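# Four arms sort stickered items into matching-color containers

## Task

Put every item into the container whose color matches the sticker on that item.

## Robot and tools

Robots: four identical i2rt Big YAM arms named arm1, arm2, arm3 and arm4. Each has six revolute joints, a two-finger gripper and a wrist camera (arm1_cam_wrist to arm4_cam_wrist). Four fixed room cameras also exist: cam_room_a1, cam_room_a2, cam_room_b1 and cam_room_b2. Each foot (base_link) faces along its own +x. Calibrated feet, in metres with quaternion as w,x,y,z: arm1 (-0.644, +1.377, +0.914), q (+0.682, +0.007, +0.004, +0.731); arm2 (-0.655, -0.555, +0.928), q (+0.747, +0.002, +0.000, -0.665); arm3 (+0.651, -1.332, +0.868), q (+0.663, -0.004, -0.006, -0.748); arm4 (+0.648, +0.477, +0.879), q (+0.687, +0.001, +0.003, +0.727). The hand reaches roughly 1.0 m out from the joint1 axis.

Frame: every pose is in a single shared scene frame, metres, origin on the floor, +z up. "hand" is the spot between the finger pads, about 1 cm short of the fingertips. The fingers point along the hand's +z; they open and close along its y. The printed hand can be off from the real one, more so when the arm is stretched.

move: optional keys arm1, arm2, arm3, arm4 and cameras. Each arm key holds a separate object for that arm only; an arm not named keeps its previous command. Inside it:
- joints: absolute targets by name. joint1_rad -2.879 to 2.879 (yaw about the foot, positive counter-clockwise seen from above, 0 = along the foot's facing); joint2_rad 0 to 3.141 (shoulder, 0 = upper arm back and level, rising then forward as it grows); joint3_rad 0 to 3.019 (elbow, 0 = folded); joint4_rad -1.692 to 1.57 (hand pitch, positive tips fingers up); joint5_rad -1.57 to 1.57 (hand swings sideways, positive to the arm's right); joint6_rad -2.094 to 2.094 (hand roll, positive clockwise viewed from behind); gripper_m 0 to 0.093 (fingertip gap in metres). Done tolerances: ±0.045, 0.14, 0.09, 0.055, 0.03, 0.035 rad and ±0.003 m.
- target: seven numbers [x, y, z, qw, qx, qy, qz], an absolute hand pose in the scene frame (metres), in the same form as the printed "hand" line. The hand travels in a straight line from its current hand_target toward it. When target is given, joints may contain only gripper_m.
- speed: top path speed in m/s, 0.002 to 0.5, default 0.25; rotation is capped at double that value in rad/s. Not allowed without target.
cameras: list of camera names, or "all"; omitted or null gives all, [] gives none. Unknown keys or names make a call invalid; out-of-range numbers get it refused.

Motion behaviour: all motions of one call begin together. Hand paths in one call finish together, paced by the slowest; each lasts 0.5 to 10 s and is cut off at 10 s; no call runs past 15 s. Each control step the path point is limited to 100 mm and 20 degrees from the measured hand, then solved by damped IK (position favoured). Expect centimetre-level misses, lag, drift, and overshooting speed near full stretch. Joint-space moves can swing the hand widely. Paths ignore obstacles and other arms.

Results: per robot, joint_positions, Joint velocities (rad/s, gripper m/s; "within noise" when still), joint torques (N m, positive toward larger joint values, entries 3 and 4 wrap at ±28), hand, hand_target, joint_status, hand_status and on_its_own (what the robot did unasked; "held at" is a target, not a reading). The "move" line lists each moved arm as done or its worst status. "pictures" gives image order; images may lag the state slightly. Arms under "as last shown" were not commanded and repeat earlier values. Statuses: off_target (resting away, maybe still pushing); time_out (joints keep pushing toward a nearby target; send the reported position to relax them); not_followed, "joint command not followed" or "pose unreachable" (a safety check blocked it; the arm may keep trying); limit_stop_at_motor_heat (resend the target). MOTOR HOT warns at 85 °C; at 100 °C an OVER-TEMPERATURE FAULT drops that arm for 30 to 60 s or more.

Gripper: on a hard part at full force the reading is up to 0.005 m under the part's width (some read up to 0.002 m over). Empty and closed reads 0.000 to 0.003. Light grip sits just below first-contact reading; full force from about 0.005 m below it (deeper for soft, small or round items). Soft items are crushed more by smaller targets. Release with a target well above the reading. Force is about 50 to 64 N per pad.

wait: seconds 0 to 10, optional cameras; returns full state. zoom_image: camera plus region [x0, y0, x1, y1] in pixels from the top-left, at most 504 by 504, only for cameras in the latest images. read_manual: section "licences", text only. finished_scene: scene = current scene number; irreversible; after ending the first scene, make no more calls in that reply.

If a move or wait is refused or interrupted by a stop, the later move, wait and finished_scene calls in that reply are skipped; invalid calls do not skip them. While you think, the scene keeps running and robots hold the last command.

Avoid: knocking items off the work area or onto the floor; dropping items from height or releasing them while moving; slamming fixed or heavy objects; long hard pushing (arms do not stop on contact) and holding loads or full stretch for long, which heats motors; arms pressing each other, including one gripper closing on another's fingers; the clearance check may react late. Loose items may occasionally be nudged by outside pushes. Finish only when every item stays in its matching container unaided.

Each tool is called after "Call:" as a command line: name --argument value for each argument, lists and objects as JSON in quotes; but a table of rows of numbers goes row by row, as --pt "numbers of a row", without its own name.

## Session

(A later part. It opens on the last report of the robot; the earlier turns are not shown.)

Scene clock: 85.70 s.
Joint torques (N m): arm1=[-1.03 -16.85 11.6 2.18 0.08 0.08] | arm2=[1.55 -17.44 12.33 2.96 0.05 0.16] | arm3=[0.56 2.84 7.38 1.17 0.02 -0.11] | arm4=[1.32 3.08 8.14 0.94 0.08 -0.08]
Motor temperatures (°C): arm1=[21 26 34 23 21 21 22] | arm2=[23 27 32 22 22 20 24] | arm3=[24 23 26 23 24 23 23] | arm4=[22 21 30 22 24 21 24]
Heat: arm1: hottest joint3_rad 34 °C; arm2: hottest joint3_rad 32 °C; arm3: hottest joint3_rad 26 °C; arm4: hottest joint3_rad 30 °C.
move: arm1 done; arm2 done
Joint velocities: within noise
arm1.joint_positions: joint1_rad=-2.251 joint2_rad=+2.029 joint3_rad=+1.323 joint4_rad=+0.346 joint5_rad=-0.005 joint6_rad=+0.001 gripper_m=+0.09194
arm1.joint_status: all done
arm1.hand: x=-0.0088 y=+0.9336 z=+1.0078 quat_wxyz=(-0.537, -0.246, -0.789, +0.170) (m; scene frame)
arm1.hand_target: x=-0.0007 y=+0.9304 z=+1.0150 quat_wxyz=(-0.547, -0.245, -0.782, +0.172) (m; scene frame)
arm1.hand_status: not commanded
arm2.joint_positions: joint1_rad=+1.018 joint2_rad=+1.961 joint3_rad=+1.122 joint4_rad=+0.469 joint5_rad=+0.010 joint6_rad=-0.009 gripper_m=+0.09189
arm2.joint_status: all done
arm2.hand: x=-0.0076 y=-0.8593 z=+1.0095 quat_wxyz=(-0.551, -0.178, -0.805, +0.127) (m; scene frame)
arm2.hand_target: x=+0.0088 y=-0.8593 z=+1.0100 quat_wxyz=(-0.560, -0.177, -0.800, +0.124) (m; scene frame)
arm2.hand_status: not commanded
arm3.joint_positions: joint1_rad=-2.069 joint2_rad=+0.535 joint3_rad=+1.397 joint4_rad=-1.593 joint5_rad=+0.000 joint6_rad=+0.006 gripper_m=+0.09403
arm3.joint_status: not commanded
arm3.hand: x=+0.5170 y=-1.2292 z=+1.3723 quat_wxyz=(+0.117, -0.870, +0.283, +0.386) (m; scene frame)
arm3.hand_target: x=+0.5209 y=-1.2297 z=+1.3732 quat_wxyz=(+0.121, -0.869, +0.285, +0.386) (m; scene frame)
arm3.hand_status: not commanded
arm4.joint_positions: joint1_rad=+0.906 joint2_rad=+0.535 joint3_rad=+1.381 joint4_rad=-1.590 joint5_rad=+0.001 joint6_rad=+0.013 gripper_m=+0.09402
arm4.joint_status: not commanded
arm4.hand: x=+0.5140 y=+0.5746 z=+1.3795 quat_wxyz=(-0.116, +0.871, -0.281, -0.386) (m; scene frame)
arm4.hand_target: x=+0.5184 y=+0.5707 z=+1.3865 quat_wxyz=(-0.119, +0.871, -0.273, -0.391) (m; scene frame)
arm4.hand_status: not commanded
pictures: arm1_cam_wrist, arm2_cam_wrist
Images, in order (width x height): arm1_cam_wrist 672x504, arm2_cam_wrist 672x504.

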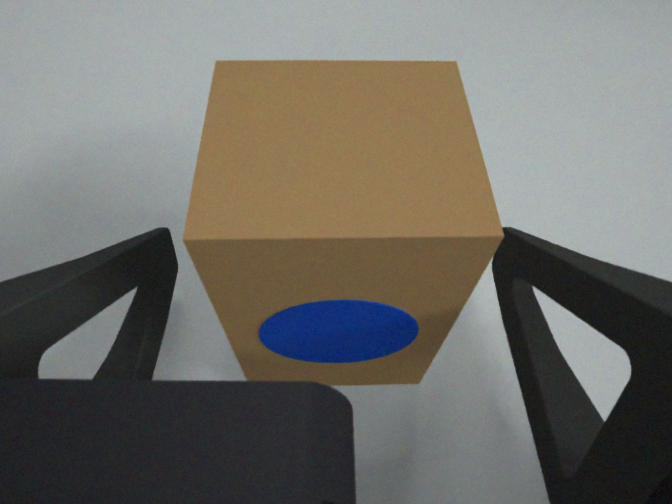

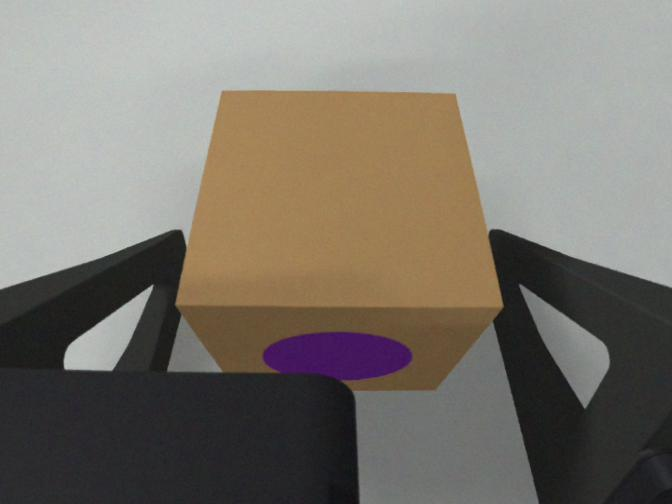

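Call:
move --arm1 '{"target":[-0.357,1.177,1.2,0.547,0.245,0.782,-0.1715],"speed":0.35}' --arm2 '{"target":[-0.338,-0.703,1.2,0.560,0.1773,0.7995,-0.1241],"speed":0.35}' --arm4 '{"target":[0.361,0.678,1.2,0.1725,-0.7813,0.2463,0.547],"speed":0.35}' --arm3 '{"target":[0.368,-1.126,1.2,0.1241,-0.7998,0.1773,0.56],"speed":0.35}' --cameras '[]'

Call:
move --arm4 '{"target":[0.105,0.85,1.09,0.1725,-0.7813,0.2463,0.547],"speed":0.3}' --arm3 '{"target":[0.115,-0.915,1.09,0.1241,-0.7998,0.1773,0.56],"speed":0.3}' --cameras '["arm3_cam_wrist","arm4_cam_wrist"]'

Scene clock: 98.13 s.
Joint torques (N m): arm1=[-2.32 2.49 12.62 1.37 -0.05 -0.01] | arm2=[1.49 -1.08 11.22 1.99 0.01 0.16] | arm3=[0.26 -1.55 9.94 2.51 -0.18 -0.13] | arm4=[1.49 -1.32 10.33 2.19 0.24 -0.1]
Motor temperatures (°C): arm1=[21 26 33 23 21 21 22] | arm2=[23 26 32 22 22 20 23] | arm3=[24 23 26 23 24 23 23] | arm4=[22 21 30 22 24 21 24]
Heat: arm1: hottest joint3_rad 33 °C; arm2: hottest joint3_rad 32 °C; arm3: hottest joint3_rad 26 °C; arm4: hottest joint3_rad 30 °C.
move: arm1 done; arm2 off_target; arm3 done; arm4 off_target
Joint velocities: within noise
arm1.joint_positions: joint1_rad=-2.251 joint2_rad=+0.524 joint3_rad=+0.506 joint4_rad=-0.304 joint5_rad=-0.014 joint6_rad=+0.004 gripper_m=+0.09194
arm1.joint_status: not commanded
arm1.hand: x=-0.3554 y=+1.1801 z=+1.2025 quat_wxyz=(-0.553, -0.241, -0.779, +0.170) (m; scene frame)
arm1.hand_target: x=-0.3571 y=+1.1770 z=+1.1999 quat_wxyz=(-0.547, -0.245, -0.782, +0.172) (m; scene frame)
arm1.hand_status: done (0.004 m and 0.9 deg from the pose sent, 0.466 m and 1.4 deg at the start)
arm2.joint_positions: joint1_rad=+1.018 joint2_rad=+0.546 joint3_rad=+0.485 joint4_rad=-0.252 joint5_rad=+0.010 joint6_rad=-0.009 gripper_m=+0.09190
arm2.joint_status: not commanded
arm2.hand: x=-0.3385 y=-0.7062 z=+1.2136 quat_wxyz=(-0.573, -0.175, -0.790, +0.132) (m; scene frame)
arm2.hand_target: x=-0.3382 y=-0.7030 z=+1.2001 quat_wxyz=(-0.560, -0.177, -0.800, +0.124) (m; scene frame)
arm2.hand_status: off_target (0.014 m and 2.1 deg from the pose sent, 0.412 m and 1.3 deg at the start)
arm3.joint_positions: joint1_rad=-2.206 joint2_rad=+0.566 joint3_rad=+0.642 joint4_rad=-0.458 joint5_rad=-0.307 joint6_rad=-0.120 gripper_m=+0.09403
arm3.joint_status: not commanded
arm3.hand: x=+0.3659 y=-1.1304 z=+1.1949 quat_wxyz=(+0.114, -0.806, +0.178, +0.553) (m; scene frame)
arm3.hand_target: x=+0.3681 y=-1.1261 z=+1.2000 quat_wxyz=(+0.124, -0.800, +0.177, +0.560) (m; scene frame)
arm3.hand_status: done (0.007 m and 1.5 deg from the pose sent, 0.250 m and 24.8 deg at the start)
arm4.joint_positions: joint1_rad=+0.911 joint2_rad=+0.558 joint3_rad=+0.593 joint4_rad=-0.417 joint5_rad=+0.012 joint6_rad=+0.013 gripper_m=+0.09402
arm4.joint_status: not commanded
arm4.hand: x=+0.3640 y=+0.6783 z=+1.1893 quat_wxyz=(-0.166, +0.787, -0.256, -0.536) (m; scene frame)
arm4.hand_target: x=+0.3612 y=+0.6778 z=+1.2001 quat_wxyz=(-0.172, +0.781, -0.246, -0.547) (m; scene frame)
arm4.hand_status: off_target (0.011 m and 2.0 deg from the pose sent, 0.258 m and 22.5 deg at the start)
pictures: none
No camera images: "cameras" was empty.

Scene clock: 100.00 s.
Joint torques (N m): arm1=[-2.55 2.61 12.53 1.58 -0.05 -0.02] | arm2=[1.44 -1.08 11.22 1.98 0.01 0.15] | arm3=[2.55 -17.2 12.63 2.43 0 0.01] | arm4=[1.55 -14.92 11.47 2.11 0.21 -0.08]
Motor temperatures (°C): arm1=[21 25 33 23 21 21 22] | arm2=[23 26 32 22 22 20 23] | arm3=[24 23 26 23 24 23 23] | arm4=[22 21 30 22 24 21 24]
Heat: arm1: hottest joint3_rad 33 °C; arm2: hottest joint3_rad 32 °C; arm3: hottest joint3_rad 26 °C; arm4: hottest joint3_rad 30 °C.
move: arm3 off_target; arm4 off_target
Joint velocities: within noise
arm1, arm2: as last shown
arm3.joint_positions: joint1_rad=-2.190 joint2_rad=+1.642 joint3_rad=+1.066 joint4_rad=+0.150 joint5_rad=-0.270 joint6_rad=-0.117 gripper_m=+0.09403
arm3.joint_status: not commanded
arm3.hand: x=+0.1347 y=-0.9199 z=+1.0566 quat_wxyz=(+0.115, -0.816, +0.189, +0.533) (m; scene frame)
arm3.hand_target: x=+0.1169 y=-0.9165 z=+1.0903 quat_wxyz=(+0.124, -0.800, +0.177, +0.560) (m; scene frame)
arm3.hand_status: off_target (0.039 m and 4.0 deg from the pose sent, 0.347 m and 1.5 deg at the start)
arm4.joint_positions: joint1_rad=+0.912 joint2_rad=+1.606 joint3_rad=+0.980 joint4_rad=+0.214 joint5_rad=+0.014 joint6_rad=+0.013 gripper_m=+0.09402
arm4.joint_status: not commanded
arm4.hand: x=+0.1230 y=+0.8427 z=+1.0635 quat_wxyz=(-0.163, +0.795, -0.258, -0.523) (m; scene frame)
arm4.hand_target: x=+0.1066 y=+0.8488 z=+1.0904 quat_wxyz=(-0.173, +0.781, -0.247, -0.547) (m; scene frame)
arm4.hand_status: off_target (0.033 m and 3.6 deg from the pose sent, 0.326 m and 2.0 deg at the start)
pictures: arm3_cam_wrist, arm4_cam_wrist
Images, in order (width x height): arm3_cam_wrist 672x504, arm4_cam_wrist 672x504.

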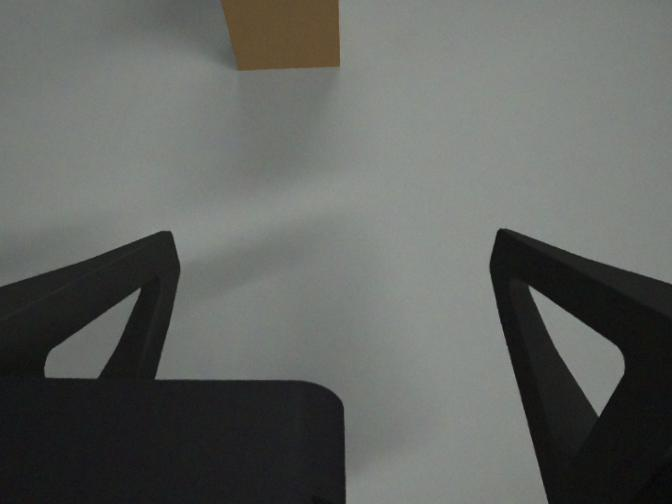

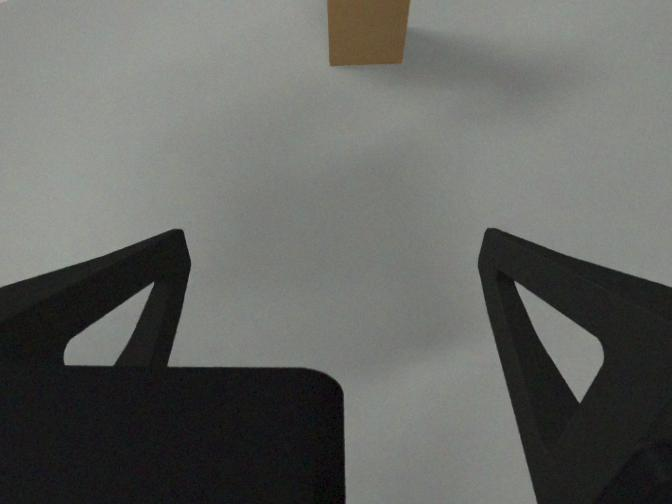

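Call:
move --arm4 '{"target":[-0.012,0.965,1.052,0.1725,-0.7813,0.2463,0.547],"speed":0.2}' --arm3 '{"target":[-0.04,-0.874,1.045,0.1241,-0.7998,0.1773,0.56],"speed":0.2}' --cameras '["arm3_cam_wrist","arm4_cam_wrist"]'

Scene clock: 113.73 s.
Joint torques (N m): arm1=[-2.73 2.14 12.34 1.44 -0.04 0.01] | arm2=[1.26 -0.97 11.21 1.98 0.01 0.16] | arm3=[2.02 -22.53 13.2 1.48 0.06 0.01] | arm4=[0.38 -21.54 12 1.14 -0.04 -0.1]
Motor temperatures (°C): arm1=[21 25 33 23 21 21 22] | arm2=[23 26 32 22 22 20 23] | arm3=[24 24 28 23 24 23 23] | arm4=[22 22 30 22 24 21 24]
Heat: arm1: hottest joint3_rad 33 °C; arm2: hottest joint3_rad 32 °C; arm3: hottest joint3_rad 28 °C; arm4: hottest joint3_rad 30 °C.
move: arm3 off_target; arm4 off_target
Joint velocities: within noise
arm1, arm2: as last shown
arm1.hand: x=-0.3554 y=+1.1802 z=+1.2025 quat_wxyz=(-0.553, -0.241, -0.779, +0.170) (m; scene frame)
arm1.hand_target: x=-0.3570 y=+1.1771 z=+1.1999 quat_wxyz=(-0.547, -0.245, -0.782, +0.171) (m; scene frame)
arm3.joint_positions: joint1_rad=-2.077 joint2_rad=+2.024 joint3_rad=+1.519 joint4_rad=+0.121 joint5_rad=-0.169 joint6_rad=-0.080 gripper_m=+0.09403
arm3.joint_status: not commanded
arm3.hand: x=-0.0228 y=-0.8771 z=+1.0247 quat_wxyz=(+0.122, -0.809, +0.181, +0.545) (m; scene frame)
arm3.hand_target: x=-0.0385 y=-0.8750 z=+1.0450 quat_wxyz=(+0.124, -0.800, +0.177, +0.560) (m; scene frame)
arm3.hand_status: off_target (0.027 m and 2.1 deg from the pose sent, 0.181 m and 4.0 deg at the start)
arm4.joint_positions: joint1_rad=+0.878 joint2_rad=+2.010 joint3_rad=+1.484 joint4_rad=+0.159 joint5_rad=-0.022 joint6_rad=-0.001 gripper_m=+0.09402
arm4.joint_status: not commanded
arm4.hand: x=-0.0018 y=+0.9543 z=+1.0442 quat_wxyz=(-0.167, +0.784, -0.253, -0.542) (m; scene frame)
arm4.hand_target: x=-0.0112 y=+0.9643 z=+1.0522 quat_wxyz=(-0.173, +0.781, -0.246, -0.547) (m; scene frame)
arm4.hand_status: off_target (0.017 m and 1.2 deg from the pose sent, 0.182 m and 3.6 deg at the start)
pictures: arm3_cam_wrist, arm4_cam_wrist
Images, in order (width x height): arm3_cam_wrist 672x504, arm4_cam_wrist 672x504.

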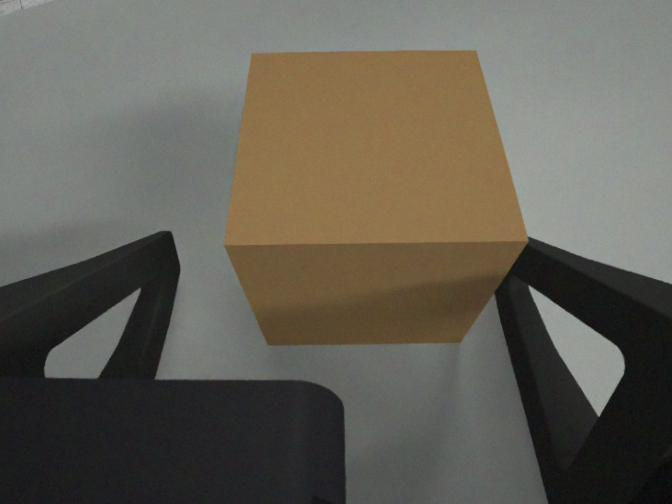

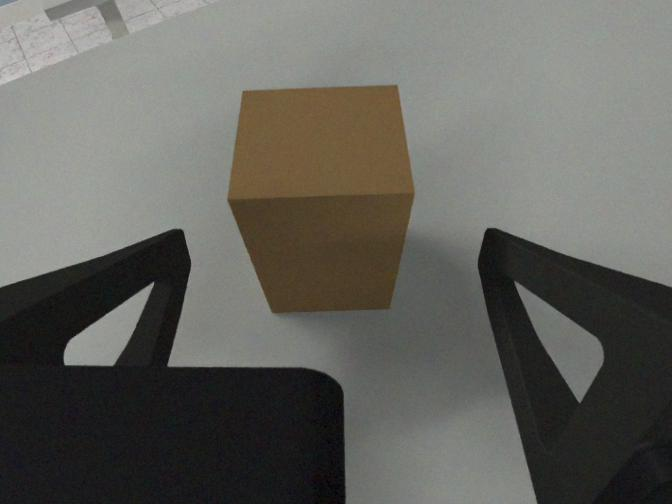

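Call:
move --arm4 '{"target":[-0.038,0.980,1.040,0.1725,-0.7813,0.2463,0.547],"speed":0.12}' --arm3 '{"target":[-0.049,-0.860,1.037,0.1241,-0.7998,0.1773,0.56],"speed":0.12}' --cameras '["arm3_cam_wrist"]'

Call:
move --arm4 '{"joints":{"gripper_m":0.032}}' --arm3 '{"joints":{"gripper_m":0.042}}' --cameras '["arm3_cam_wrist","arm4_cam_wrist"]'

Scene clock: 121.47 s.
Joint torques (N m): arm1=[-3.14 2.37 12.41 1.39 -0.05 0.02] | arm2=[1.44 -1.03 11.19 1.92 0.01 0.15] | arm3=[1.55 -22.65 13.16 1.46 -0.15 -0.01] | arm4=[1.03 -22.01 12.18 1.17 0.11 -0.09]
Motor temperatures (°C): arm1=[21 25 32 23 21 21 22] | arm2=[23 26 32 22 22 20 23] | arm3=[24 24 29 23 24 23 23] | arm4=[22 23 31 22 24 21 24]
Heat: arm1: hottest joint3_rad 32 °C; arm2: hottest joint3_rad 32 °C; arm3: hottest joint3_rad 29 °C; arm4: hottest joint3_rad 31 °C.
move: arm3 off_target; arm4 off_target
Joint velocities: within noise
arm1, arm2: as last shown
arm1.hand_target: x=-0.3570 y=+1.1770 z=+1.1999 quat_wxyz=(-0.547, -0.245, -0.782, +0.171) (m; scene frame)
arm3.joint_positions: joint1_rad=-2.077 joint2_rad=+2.064 joint3_rad=+1.577 joint4_rad=+0.112 joint5_rad=-0.172 joint6_rad=-0.081 gripper_m=+0.09402
arm3.joint_status: not commanded
arm3.hand: x=-0.0363 y=-0.8680 z=+1.0240 quat_wxyz=(+0.122, -0.807, +0.179, +0.549) (m; scene frame)
arm3.hand_target: x=-0.0478 y=-0.8607 z=+1.0370 quat_wxyz=(+0.124, -0.800, +0.177, +0.560) (m; scene frame)
arm3.hand_status: off_target (0.020 m and 1.5 deg from the pose sent, 0.034 m and 2.0 deg at the start)
arm4.joint_positions: joint1_rad=+0.878 joint2_rad=+2.092 joint3_rad=+1.591 joint4_rad=+0.133 joint5_rad=-0.022 joint6_rad=-0.001 gripper_m=+0.09402
arm4.joint_status: not commanded
arm4.hand: x=-0.0256 y=+0.9718 z=+1.0332 quat_wxyz=(-0.167, +0.784, -0.253, -0.542) (m; scene frame)
arm4.hand_target: x=-0.0371 y=+0.9792 z=+1.0400 quat_wxyz=(-0.172, +0.781, -0.246, -0.547) (m; scene frame)
arm4.hand_status: off_target (0.016 m and 1.2 deg from the pose sent, 0.045 m and 1.2 deg at the start)
pictures: arm3_cam_wrist
Images, in order (width x height): arm3_cam_wrist 672x504.

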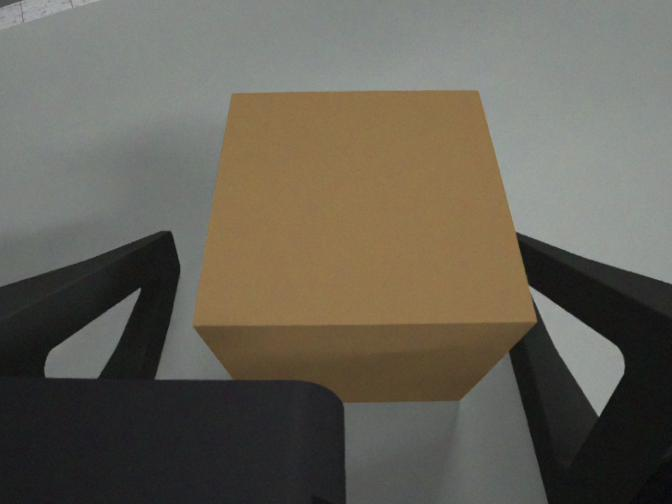

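Scene clock: 122.10 s.
Joint torques (N m): arm1=[-2.67 2.08 12.46 1.36 -0.05 0.01] | arm2=[1.55 -1.08 11.19 1.94 0.03 0.15] | arm3=[1.55 -22.59 13.16 1.55 -0.1 -0.01] | arm4=[0.91 -22.12 12.08 1.26 0.11 -0.08]
Motor temperatures (°C): arm1=[21 25 32 23 21 21 22] | arm2=[23 26 32 22 22 20 23] | arm3=[24 24 29 23 24 23 23] | arm4=[22 23 31 22 24 21 24]
Heat: arm1: hottest joint3_rad 32 °C; arm2: hottest joint3_rad 32 °C; arm3: hottest joint3_rad 29 °C; arm4: hottest joint3_rad 31 °C.
move: arm3 off_target; arm4 off_target
Joint velocities: within noise
arm1, arm2: as last shown
arm3.joint_positions: joint1_rad=-2.077 joint2_rad=+2.064 joint3_rad=+1.577 joint4_rad=+0.111 joint5_rad=-0.173 joint6_rad=-0.081 gripper_m=+0.05318
arm3.joint_status: gripper_m off_target (ended at +0.05321, target +0.04200)
arm3.hand: x=-0.0363 y=-0.8682 z=+1.0239 quat_wxyz=(+0.122, -0.807, +0.179, +0.549) (m; scene frame)
arm3.hand_target: x=-0.0478 y=-0.8607 z=+1.0371 quat_wxyz=(+0.124, -0.800, +0.177, +0.560) (m; scene frame)
arm3.hand_status: not commanded
arm4.joint_positions: joint1_rad=+0.878 joint2_rad=+2.092 joint3_rad=+1.592 joint4_rad=+0.133 joint5_rad=-0.022 joint6_rad=-0.003 gripper_m=+0.04452
arm4.joint_status: gripper_m off_target (ended at +0.04455, target +0.03200)
arm4.hand: x=-0.0258 y=+0.9719 z=+1.0336 quat_wxyz=(-0.167, +0.784, -0.252, -0.542) (m; scene frame)
arm4.hand_target: x=-0.0371 y=+0.9792 z=+1.0400 quat_wxyz=(-0.172, +0.781, -0.246, -0.547) (m; scene frame)
arm4.hand_status: not commanded
pictures: arm3_cam_wrist, arm4_cam_wrist
Images, in order (width x height): arm3_cam_wrist 672x504, arm4_cam_wrist 672x504.

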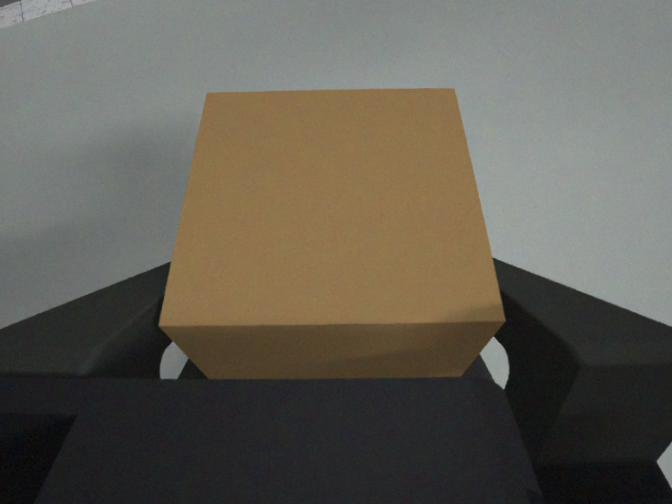

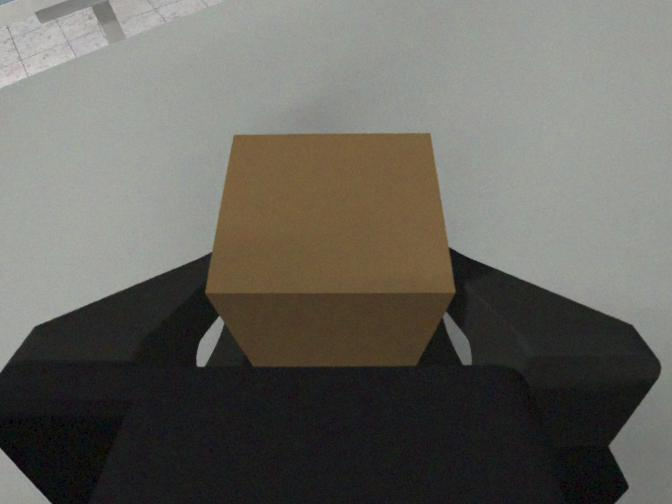

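Call:
move --arm4 '{"target":[0.01,0.94,1.13,0.1725,-0.7813,0.2463,0.547],"speed":0.25}' --arm3 '{"target":[0.0,-0.885,1.13,0.1241,-0.7998,0.1773,0.56],"speed":0.25}' --cameras '[]'

Call:
move --arm4 '{"target":[0.361,0.678,1.22,0.1725,-0.7813,0.2463,0.547],"speed":0.35}' --arm3 '{"target":[0.368,-1.126,1.22,0.1241,-0.7998,0.1773,0.56],"speed":0.35}' --cameras '[]'

Call:
move --arm4 '{"joints":{"joint2_rad":0.53,"joint3_rad":1.3,"joint4_rad":-1.5,"joint5_rad":0,"joint6_rad":0}}' --arm3 '{"joints":{"joint2_rad":0.53,"joint3_rad":1.3,"joint4_rad":-1.5,"joint5_rad":0,"joint6_rad":0}}' --cameras '[]'

Call:
move --arm4 '{"joints":{"joint1_rad":-1.92}}' --arm3 '{"joints":{"joint1_rad":1.83}}' --cameras '["arm3_cam_wrist","arm4_cam_wrist"]'

Call:
move --arm4 '{"target":[1.15,0.324,0.97,0,0,1,0],"speed":0.4}' --arm3 '{"target":[1.2,-1.257,0.97,0,0,1,0],"speed":0.4}' --cameras '["arm3_cam_wrist","arm4_cam_wrist","cam_room_a1","cam_room_a2"]'

Scene clock: 147.57 s.
Joint torques (N m): arm1=[-2.73 1.85 12.57 1.48 -0.03 -0.06] | arm2=[1.44 -1.03 11.22 1.94 0.02 0.15] | arm3=[0.62 -21.19 9.31 1.69 -0.14 -0.04] | arm4=[2.2 -20.89 9.43 1.16 0.2 -0.05]
Motor temperatures (°C): arm1=[21 24 33 23 21 21 21] | arm2=[23 25 32 22 22 20 23] | arm3=[24 25 32 23 24 23 24] | arm4=[22 23 33 22 24 21 26]
Heat: arm1: hottest joint3_rad 33 °C; arm2: hottest joint3_rad 32 °C; arm3: hottest joint3_rad 32 °C; arm4: hottest joint3_rad 33 °C.
move: arm3 off_target; arm4 done
Joint velocities: within noise
arm1, arm2: as last shown
arm3.joint_positions: joint1_rad=-2.077 joint2_rad=+1.848 joint3_rad=+1.535 joint4_rad=-0.023 joint5_rad=-0.183 joint6_rad=-0.081 gripper_m=+0.05318
arm3.joint_status: not commanded
arm3.hand: x=-0.0040 y=-0.8923 z=+1.1382 quat_wxyz=(+0.124, -0.797, +0.172, +0.565) (m; scene frame)
arm3.hand_target: x=+0.0001 y=-0.8850 z=+1.1300 quat_wxyz=(+0.124, -0.800, +0.177, +0.560) (m; scene frame)
arm3.hand_status: off_target (0.012 m and 0.9 deg from the pose sent, 0.113 m and 1.5 deg at the start)
arm4.joint_positions: joint1_rad=+0.878 joint2_rad=+1.861 joint3_rad=+1.500 joint4_rad=+0.025 joint5_rad=-0.019 joint6_rad=-0.003 gripper_m=+0.04451
arm4.joint_status: not commanded
arm4.hand: x=+0.0147 y=+0.9434 z=+1.1375 quat_wxyz=(-0.173, +0.776, -0.250, -0.553) (m; scene frame)
arm4.hand_target: x=+0.0100 y=+0.9399 z=+1.1300 quat_wxyz=(-0.172, +0.781, -0.246, -0.547) (m; scene frame)
arm4.hand_status: done (0.009 m and 1.1 deg from the pose sent, 0.108 m and 1.1 deg at the start)
pictures: none
No camera images: "cameras" was empty.

Scene clock: 149.70 s.
Joint torques (N m): arm1=[-2.43 1.38 12.46 1.31 -0.01 -0.01] | arm2=[1.49 -1.03 11.22 1.98 0.02 0.16] | arm3=[0.38 -1.08 9.63 1.68 -0.16 -0.14] | arm4=[1.61 -0.26 9.94 1.13 0.2 0.07]
Motor temperatures (°C): arm1=[21 24 33 23 21 21 21] | arm2=[23 25 32 22 22 20 23] | arm3=[24 25 31 23 24 23 24] | arm4=[22 23 33 22 24 21 26]
Heat: arm1: hottest joint3_rad 33 °C; arm2: hottest joint3_rad 32 °C; arm3: hottest joint3_rad 31 °C; arm4: hottest joint3_rad 33 °C.
move: arm3 done; arm4 done
Joint velocities: within noise
arm1, arm2: as last shown
arm3.joint_positions: joint1_rad=-2.207 joint2_rad=+0.568 joint3_rad=+0.700 joint4_rad=-0.485 joint5_rad=-0.307 joint6_rad=-0.119 gripper_m=+0.05317
arm3.joint_status: not commanded
arm3.hand: x=+0.3655 y=-1.1291 z=+1.2231 quat_wxyz=(+0.121, -0.798, +0.175, +0.563) (m; scene frame)
arm3.hand_target: x=+0.3680 y=-1.1260 z=+1.2199 quat_wxyz=(+0.124, -0.800, +0.177, +0.560) (m; scene frame)
arm3.hand_status: done (0.005 m and 0.6 deg from the pose sent, 0.447 m and 0.9 deg at the start)
arm4.joint_positions: joint1_rad=+0.911 joint2_rad=+0.556 joint3_rad=+0.652 joint4_rad=-0.437 joint5_rad=+0.012 joint6_rad=-0.003 gripper_m=+0.04451
arm4.joint_status: not commanded
arm4.hand: x=+0.3627 y=+0.6792 z=+1.2215 quat_wxyz=(-0.175, +0.778, -0.246, -0.551) (m; scene frame)
arm4.hand_target: x=+0.3610 y=+0.6780 z=+1.2200 quat_wxyz=(-0.173, +0.781, -0.246, -0.547) (m; scene frame)
arm4.hand_status: done (0.003 m and 0.6 deg from the pose sent, 0.444 m and 1.1 deg at the start)
pictures: none
No camera images: "cameras" was empty.

Scene clock: 151.20 s.
Joint torques (N m): arm1=[-2.61 2.02 12.37 1.35 -0.1 0.03] | arm2=[1.44 -1.08 11.23 1.98 0 0.15] | arm3=[0.5 3.19 11.14 1.28 0.11 0.03] | arm4=[1.49 3.08 9.8 0.84 -0.04 0.1]
Motor temperatures (°C): arm1=[21 24 33 23 21 21 21] | arm2=[23 25 32 22 22 20 23] | arm3=[24 25 31 23 24 23 24] | arm4=[22 23 33 22 24 21 26]
Heat: arm1: hottest joint3_rad 33 °C; arm2: hottest joint3_rad 32 °C; arm3: hottest joint3_rad 31 °C; arm4: hottest joint3_rad 33 °C.
move: arm3 done; arm4 done
Joint velocities: within noise
arm1, arm2: as last shown
arm3.joint_positions: joint1_rad=-2.207 joint2_rad=+0.523 joint3_rad=+1.260 joint4_rad=-1.496 joint5_rad=-0.003 joint6_rad=-0.008 gripper_m=+0.05316
arm3.joint_status: all done
arm3.hand: x=+0.5121 y=-1.1945 z=+1.3301 quat_wxyz=(+0.141, -0.856, +0.338, +0.364) (m; scene frame)
arm3.hand_target: x=+0.5155 y=-1.1936 z=+1.3466 quat_wxyz=(+0.148, -0.847, +0.345, +0.376) (m; scene frame)
arm3.hand_status: not commanded
arm4.joint_positions: joint1_rad=+0.911 joint2_rad=+0.526 joint3_rad=+1.265 joint4_rad=-1.491 joint5_rad=+0.004 joint6_rad=-0.003 gripper_m=+0.04450
arm4.joint_status: all done
arm4.hand: x=+0.4927 y=+0.5886 z=+1.3466 quat_wxyz=(-0.118, +0.875, -0.273, -0.381) (m; scene frame)
arm4.hand_target: x=+0.4945 y=+0.5851 z=+1.3606 quat_wxyz=(-0.118, +0.872, -0.269, -0.392) (m; scene frame)
arm4.hand_status: not commanded
pictures: none
No camera images: "cameras" was empty.

Scene clock: 153.87 s.
Joint torques (N m): arm1=[-2.61 2.02 12.57 1.36 -0.03 0.05] | arm2=[1.38 -1.03 11.19 1.98 0.02 0.16] | arm3=[2.02 3.25 11.1 1.25 0.07 0] | arm4=[0.44 3.02 9.87 0.9 0.07 0.09]
Motor temperatures (°C): arm1=[21 24 33 23 21 21 21] | arm2=[23 25 32 22 22 20 23] | arm3=[24 25 31 23 24 23 24] | arm4=[22 23 34 22 24 21 26]
Heat: arm1: hottest joint3_rad 33 °C; arm2: hottest joint3_rad 32 °C; arm3: hottest joint3_rad 31 °C; arm4: hottest joint3_rad 34 °C.
move: arm3 done; arm4 done
Joint velocities: within noise
arm1.joint_positions: joint1_rad=-2.251 joint2_rad=+0.524 joint3_rad=+0.506 joint4_rad=-0.304 joint5_rad=-0.014 joint6_rad=+0.004 gripper_m=+0.09194
arm1.joint_status: not commanded
arm1.hand: x=-0.3554 y=+1.1802 z=+1.2025 quat_wxyz=(-0.553, -0.241, -0.779, +0.170) (m; scene frame)
arm1.hand_target: x=-0.3570 y=+1.1770 z=+1.1999 quat_wxyz=(-0.547, -0.245, -0.782, +0.171) (m; scene frame)
arm1.hand_status: not commanded
arm2.joint_positions: joint1_rad=+1.018 joint2_rad=+0.546 joint3_rad=+0.485 joint4_rad=-0.252 joint5_rad=+0.010 joint6_rad=-0.009 gripper_m=+0.09190
arm2.joint_status: not commanded
arm2.hand: x=-0.3385 y=-0.7062 z=+1.2136 quat_wxyz=(-0.573, -0.175, -0.790, +0.132) (m; scene frame)
arm2.hand_target: x=-0.3382 y=-0.7030 z=+1.2001 quat_wxyz=(-0.560, -0.177, -0.800, +0.124) (m; scene frame)
arm2.hand_status: not commanded
arm3.joint_positions: joint1_rad=+1.819 joint2_rad=+0.523 joint3_rad=+1.260 joint4_rad=-1.496 joint5_rad=-0.001 joint6_rad=-0.006 gripper_m=+0.05313
arm3.joint_status: all done
arm3.hand: x=+0.8393 y=-1.3014 z=+1.3320 quat_wxyz=(-0.394, +0.064, -0.917, -0.018) (m; scene frame)
arm3.hand_target: x=+0.8370 y=-1.2995 z=+1.3485 quat_wxyz=(-0.407, +0.066, -0.911, -0.022) (m; scene frame)
arm3.hand_status: not commanded
arm4.joint_positions: joint1_rad=-1.917 joint2_rad=+0.526 joint3_rad=+1.265 joint4_rad=-1.491 joint5_rad=+0.001 joint6_rad=-0.003 gripper_m=+0.04451
arm4.joint_status: all done
arm4.hand: x=+0.8337 y=+0.4235 z=+1.3455 quat_wxyz=(-0.392, -0.130, -0.909, +0.060) (m; scene frame)
arm4.hand_target: x=+0.8304 y=+0.4242 z=+1.3596 quat_wxyz=(-0.402, -0.132, -0.904, +0.061) (m; scene frame)
arm4.hand_status: not commanded
pictures: arm3_cam_wrist, arm4_cam_wrist
Images, in order (width x height): arm3_cam_wrist 672x504, arm4_cam_wrist 672x504.

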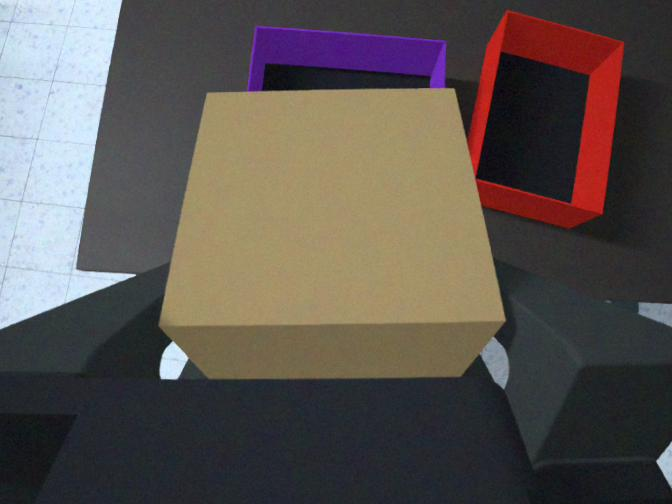

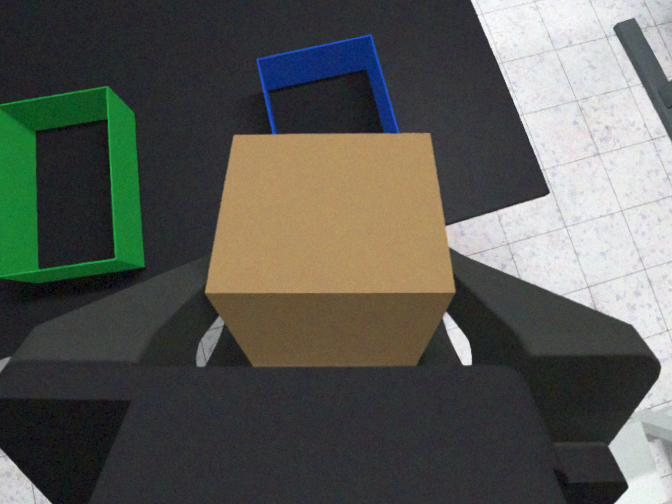

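Scene clock: 155.97 s.
Joint torques (N m): arm1=[-2.26 2.08 12.44 1.47 -0.03 0.01] | arm2=[1.49 -1.03 11.21 1.96 0.02 0.15] | arm3=[0.97 -21.6 12.04 -0.54 -0.03 0.04] | arm4=[1.32 -19.14 10.58 -0.44 0.19 -0.07]
Motor temperatures (°C): arm1=[21 24 33 23 21 21 21] | arm2=[23 25 32 22 22 20 23] | arm3=[24 25 31 23 24 23 24] | arm4=[22 24 34 22 24 21 26]
Heat: arm1: hottest joint3_rad 33 °C; arm2: hottest joint3_rad 32 °C; arm3: hottest joint3_rad 31 °C; arm4: hottest joint3_rad 34 °C.
move: arm3 off_target; arm4 off_target
Joint velocities: within noise
arm1, arm2: as last shown
arm3.joint_positions: joint1_rad=+1.821 joint2_rad=+1.869 joint3_rad=+1.468 joint4_rad=-1.228 joint5_rad=-0.012 joint6_rad=+0.121 gripper_m=+0.05313
arm3.joint_status: not commanded
arm3.hand: x=+1.1811 y=-1.2597 z=+0.9429 quat_wxyz=(+0.029, +0.004, -1.000, +0.005) (m; scene frame)
arm3.hand_target: x=+1.1988 y=-1.2571 z=+0.9703 quat_wxyz=(+0.000, +0.000, -1.000, +0.000) (m; scene frame)
arm3.hand_status: off_target (0.033 m and 3.4 deg from the pose sent, 0.513 m and 47.1 deg at the start)
arm4.joint_positions: joint1_rad=-1.931 joint2_rad=+1.799 joint3_rad=+1.352 joint4_rad=-1.166 joint5_rad=-0.008 joint6_rad=-0.283 gripper_m=+0.04450
arm4.joint_status: not commanded
arm4.hand: x=+1.1326 y=+0.3267 z=+0.9482 quat_wxyz=(+0.022, -0.011, -1.000, -0.008) (m; scene frame)
arm4.hand_target: x=+1.1491 y=+0.3243 z=+0.9702 quat_wxyz=(+0.000, +0.000, -1.000, +0.000) (m; scene frame)
arm4.hand_status: off_target (0.028 m and 3.0 deg from the pose sent, 0.501 m and 49.3 deg at the start)
pictures: arm3_cam_wrist, arm4_cam_wrist, cam_room_a1, cam_room_a2
Images, in order (width x height): arm3_cam_wrist 672x504, arm4_cam_wrist 672x504, cam_room_a1 672x504, cam_room_a2 672x504.

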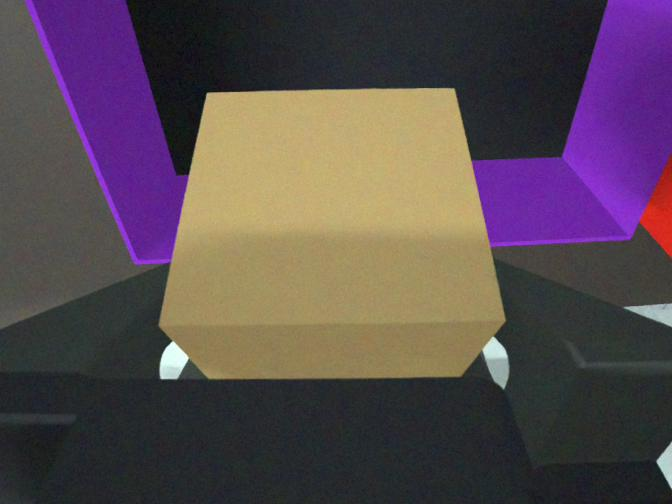

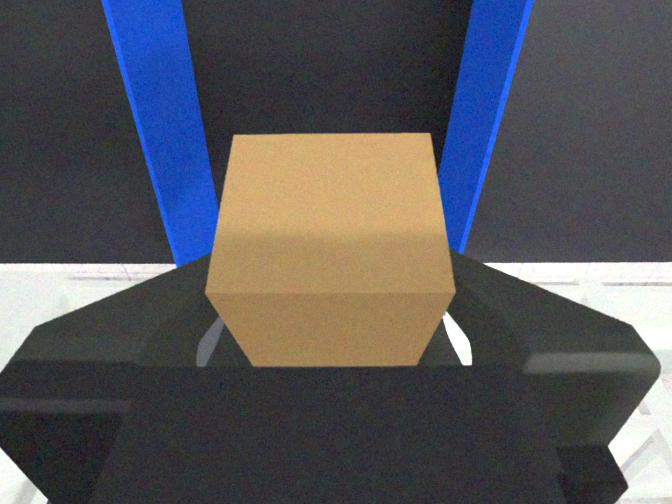

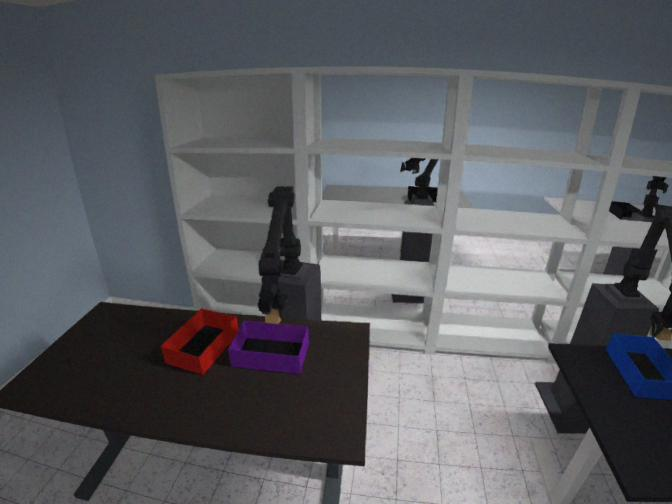

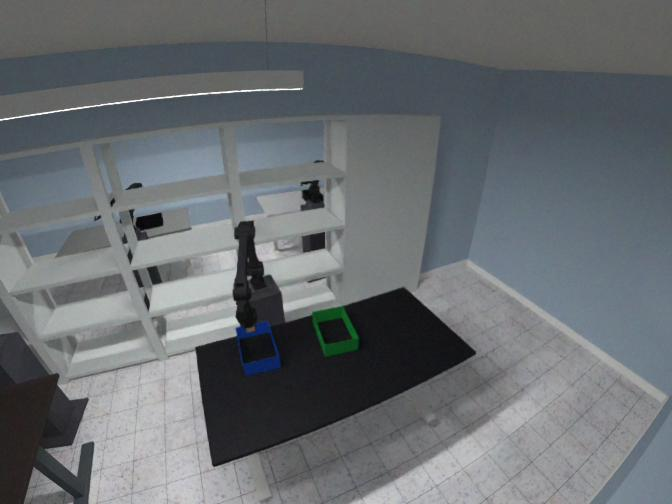

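Call:
move --arm4 '{"target":[1.145,0.337,0.78,0,0,1,0],"speed":0.25}' --arm3 '{"target":[1.172,-1.287,0.785,0,0,1,0],"speed":0.25}' --cameras '["arm3_cam_wrist","arm4_cam_wrist"]'

Scene clock: 177.17 s.
Joint torques (N m): arm1=[-2.61 2.32 12.45 1.39 -0.05 -0.04] | arm2=[1.49 -1.03 11.22 1.98 0.01 0.15] | arm3=[0.26 -20.37 6.16 0.28 -0.02 -0.13] | arm4=[1.49 -19.19 5.91 0.28 0.16 0.12]
Motor temperatures (°C): arm1=[21 24 33 23 21 21 21] | arm2=[23 25 32 22 22 20 23] | arm3=[24 27 30 23 24 23 24] | arm4=[22 25 35 22 24 21 26]
Heat: arm1: hottest joint3_rad 33 °C; arm2: hottest joint3_rad 32 °C; arm3: hottest joint3_rad 30 °C; arm4: hottest joint3_rad 35 °C.
move: arm3 done; arm4 done
Joint velocities: within noise
arm1, arm2: as last shown
arm3.joint_positions: joint1_rad=+1.787 joint2_rad=+2.052 joint3_rad=+1.248 joint4_rad=-0.788 joint5_rad=-0.012 joint6_rad=+0.092 gripper_m=+0.05313
arm3.joint_status: not commanded
arm3.hand: x=+1.1657 y=-1.2819 z=+0.7794 quat_wxyz=(+0.011, +0.002, -1.000, +0.002) (m; scene frame)
arm3.hand_target: x=+1.1720 y=-1.2871 z=+0.7851 quat_wxyz=(+0.000, +0.000, -1.000, +0.000) (m; scene frame)
arm3.hand_status: done (0.010 m and 1.2 deg from the pose sent, 0.161 m and 3.5 deg at the start)
arm4.joint_positions: joint1_rad=-1.908 joint2_rad=+2.055 joint3_rad=+1.217 joint4_rad=-0.746 joint5_rad=-0.008 joint6_rad=-0.283 gripper_m=+0.04450
arm4.joint_status: not commanded
arm4.hand: x=+1.1383 y=+0.3365 z=+0.7793 quat_wxyz=(+0.007, +0.001, -1.000, -0.004) (m; scene frame)
arm4.hand_target: x=+1.1450 y=+0.3369 z=+0.7801 quat_wxyz=(+0.000, +0.000, -1.000, +0.000) (m; scene frame)
arm4.hand_status: done (0.007 m and 1.0 deg from the pose sent, 0.169 m and 3.0 deg at the start)
pictures: arm3_cam_wrist, arm4_cam_wrist
Images, in order (width x height): arm3_cam_wrist 672x504, arm4_cam_wrist 672x504.

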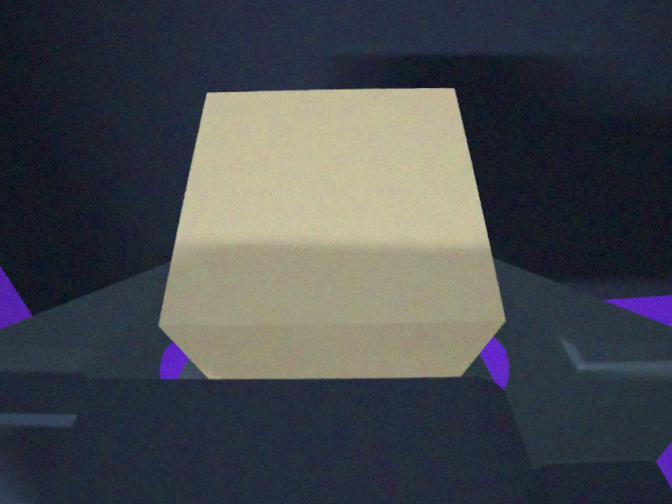

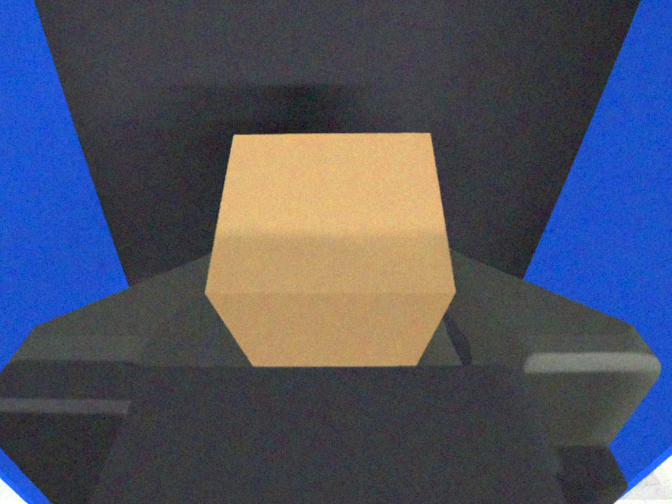

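Call:
move --arm4 '{"target":[1.145,0.337,0.753,0,0,1,0],"speed":0.1}' --arm3 '{"target":[1.172,-1.287,0.76,0,0,1,0],"speed":0.1}' --cameras '["arm3_cam_wrist","arm4_cam_wrist"]'

Scene clock: 181.43 s.
Joint torques (N m): arm1=[-2.37 2.14 12.37 1.42 -0.02 0] | arm2=[1.44 -1.03 11.21 1.95 0.01 0.16] | arm3=[0.32 -19.25 5.65 0.36 -0.03 -0.12] | arm4=[1.14 -17.73 5.63 0.53 0.19 0.14]
Motor temperatures (°C): arm1=[21 24 33 23 21 21 21] | arm2=[23 25 32 22 22 20 23] | arm3=[24 27 30 23 24 23 24] | arm4=[22 26 34 22 24 21 26]
Heat: arm1: hottest joint3_rad 33 °C; arm2: hottest joint3_rad 32 °C; arm3: hottest joint3_rad 30 °C; arm4: hottest joint3_rad 34 °C.
move: arm3 done; arm4 done
Joint velocities: within noise
arm1, arm2: as last shown
arm3.joint_positions: joint1_rad=+1.787 joint2_rad=+2.083 joint3_rad=+1.248 joint4_rad=-0.738 joint5_rad=-0.012 joint6_rad=+0.092 gripper_m=+0.05313
arm3.joint_status: not commanded
arm3.hand: x=+1.1711 y=-1.2816 z=+0.7639 quat_wxyz=(+0.001, +0.002, -1.000, +0.001) (m; scene frame)
arm3.hand_target: x=+1.1718 y=-1.2870 z=+0.7600 quat_wxyz=(+0.000, +0.000, -1.000, +0.000) (m; scene frame)
arm3.hand_status: done (0.007 m and 0.3 deg from the pose sent, 0.021 m and 1.2 deg at the start)
arm4.joint_positions: joint1_rad=-1.908 joint2_rad=+2.093 joint3_rad=+1.217 joint4_rad=-0.691 joint5_rad=-0.008 joint6_rad=-0.283 gripper_m=+0.04450
arm4.joint_status: not commanded
arm4.hand: x=+1.1426 y=+0.3352 z=+0.7605 quat_wxyz=(-0.001, +0.001, -1.000, -0.002) (m; scene frame)
arm4.hand_target: x=+1.1449 y=+0.3369 z=+0.7531 quat_wxyz=(+0.000, +0.000, -1.000, +0.000) (m; scene frame)
arm4.hand_status: done (0.008 m and 0.3 deg from the pose sent, 0.027 m and 1.0 deg at the start)
pictures: arm3_cam_wrist, arm4_cam_wrist
Images, in order (width x height): arm3_cam_wrist 672x504, arm4_cam_wrist 672x504.

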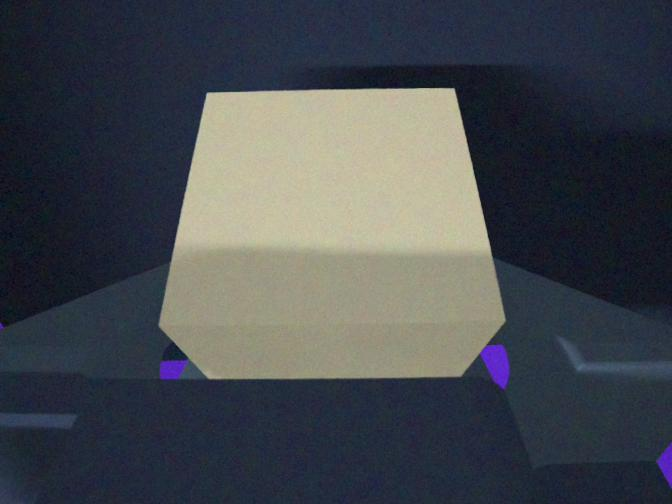

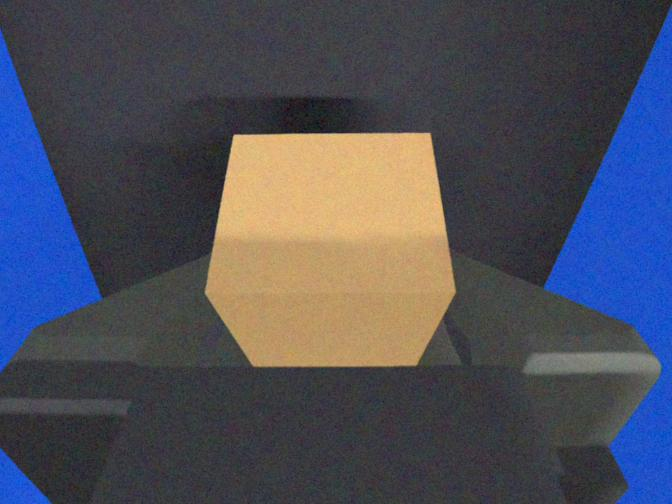

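Call:
move --arm4 '{"target":[1.145,0.337,0.73,0,0,1,0],"speed":0.1}' --arm3 '{"target":[1.172,-1.285,0.738,0,0,1,0],"speed":0.1}' --cameras '["arm3_cam_wrist","arm4_cam_wrist"]'

Scene clock: 184.97 s.
Joint torques (N m): arm1=[-2.43 1.9 12.46 1.52 -0.09 0.01] | arm2=[1.38 -1.03 11.22 1.99 0.02 0.15] | arm3=[0.62 -17.14 5.53 0.76 0 -0.08] | arm4=[1.32 -17.14 5.67 0.65 0.12 0.12]
Motor temperatures (°C): arm1=[21 24 33 23 21 21 21] | arm2=[23 25 32 22 22 20 23] | arm3=[24 27 29 23 24 23 24] | arm4=[22 26 34 22 24 21 26]
Heat: arm1: hottest joint3_rad 33 °C; arm2: hottest joint3_rad 32 °C; arm3: hottest joint3_rad 29 °C; arm4: hottest joint3_rad 34 °C.
move: arm3 off_target; arm4 off_target
Joint velocities: within noise
arm1, arm2: as last shown
arm3.joint_positions: joint1_rad=+1.787 joint2_rad=+2.102 joint3_rad=+1.248 joint4_rad=-0.703 joint5_rad=-0.013 joint6_rad=+0.092 gripper_m=+0.05313
arm3.joint_status: not commanded
arm3.hand: x=+1.1754 y=-1.2812 z=+0.7543 quat_wxyz=(-0.007, +0.002, -1.000, +0.000) (m; scene frame)
arm3.hand_target: x=+1.1716 y=-1.2850 z=+0.7385 quat_wxyz=(+0.000, +0.000, -1.000, +0.000) (m; scene frame)
arm3.hand_status: off_target (0.017 m and 0.9 deg from the pose sent, 0.026 m and 0.3 deg at the start)
arm4.joint_positions: joint1_rad=-1.907 joint2_rad=+2.127 joint3_rad=+1.217 joint4_rad=-0.650 joint5_rad=-0.007 joint6_rad=-0.283 gripper_m=+0.04450
arm4.joint_status: not commanded
arm4.hand: x=+1.1439 y=+0.3347 z=+0.7440 quat_wxyz=(-0.004, +0.002, -1.000, +0.000) (m; scene frame)
arm4.hand_target: x=+1.1447 y=+0.3370 z=+0.7304 quat_wxyz=(+0.000, +0.000, -1.000, +0.000) (m; scene frame)
arm4.hand_status: off_target (0.014 m and 0.5 deg from the pose sent, 0.031 m and 0.3 deg at the start)
pictures: arm3_cam_wrist, arm4_cam_wrist
Images, in order (width x height): arm3_cam_wrist 672x504, arm4_cam_wrist 672x504.

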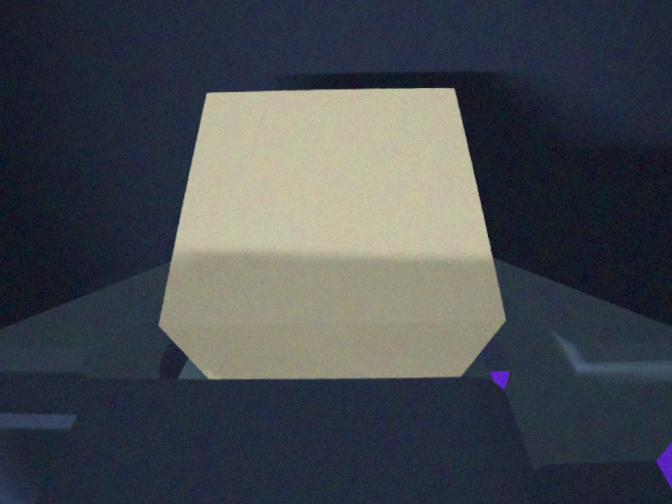

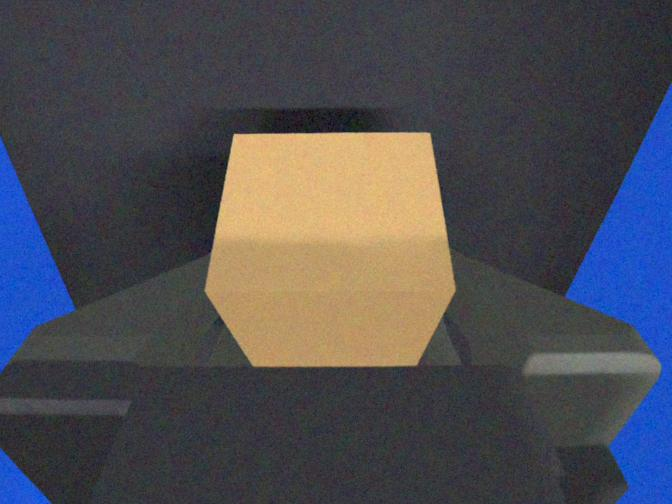

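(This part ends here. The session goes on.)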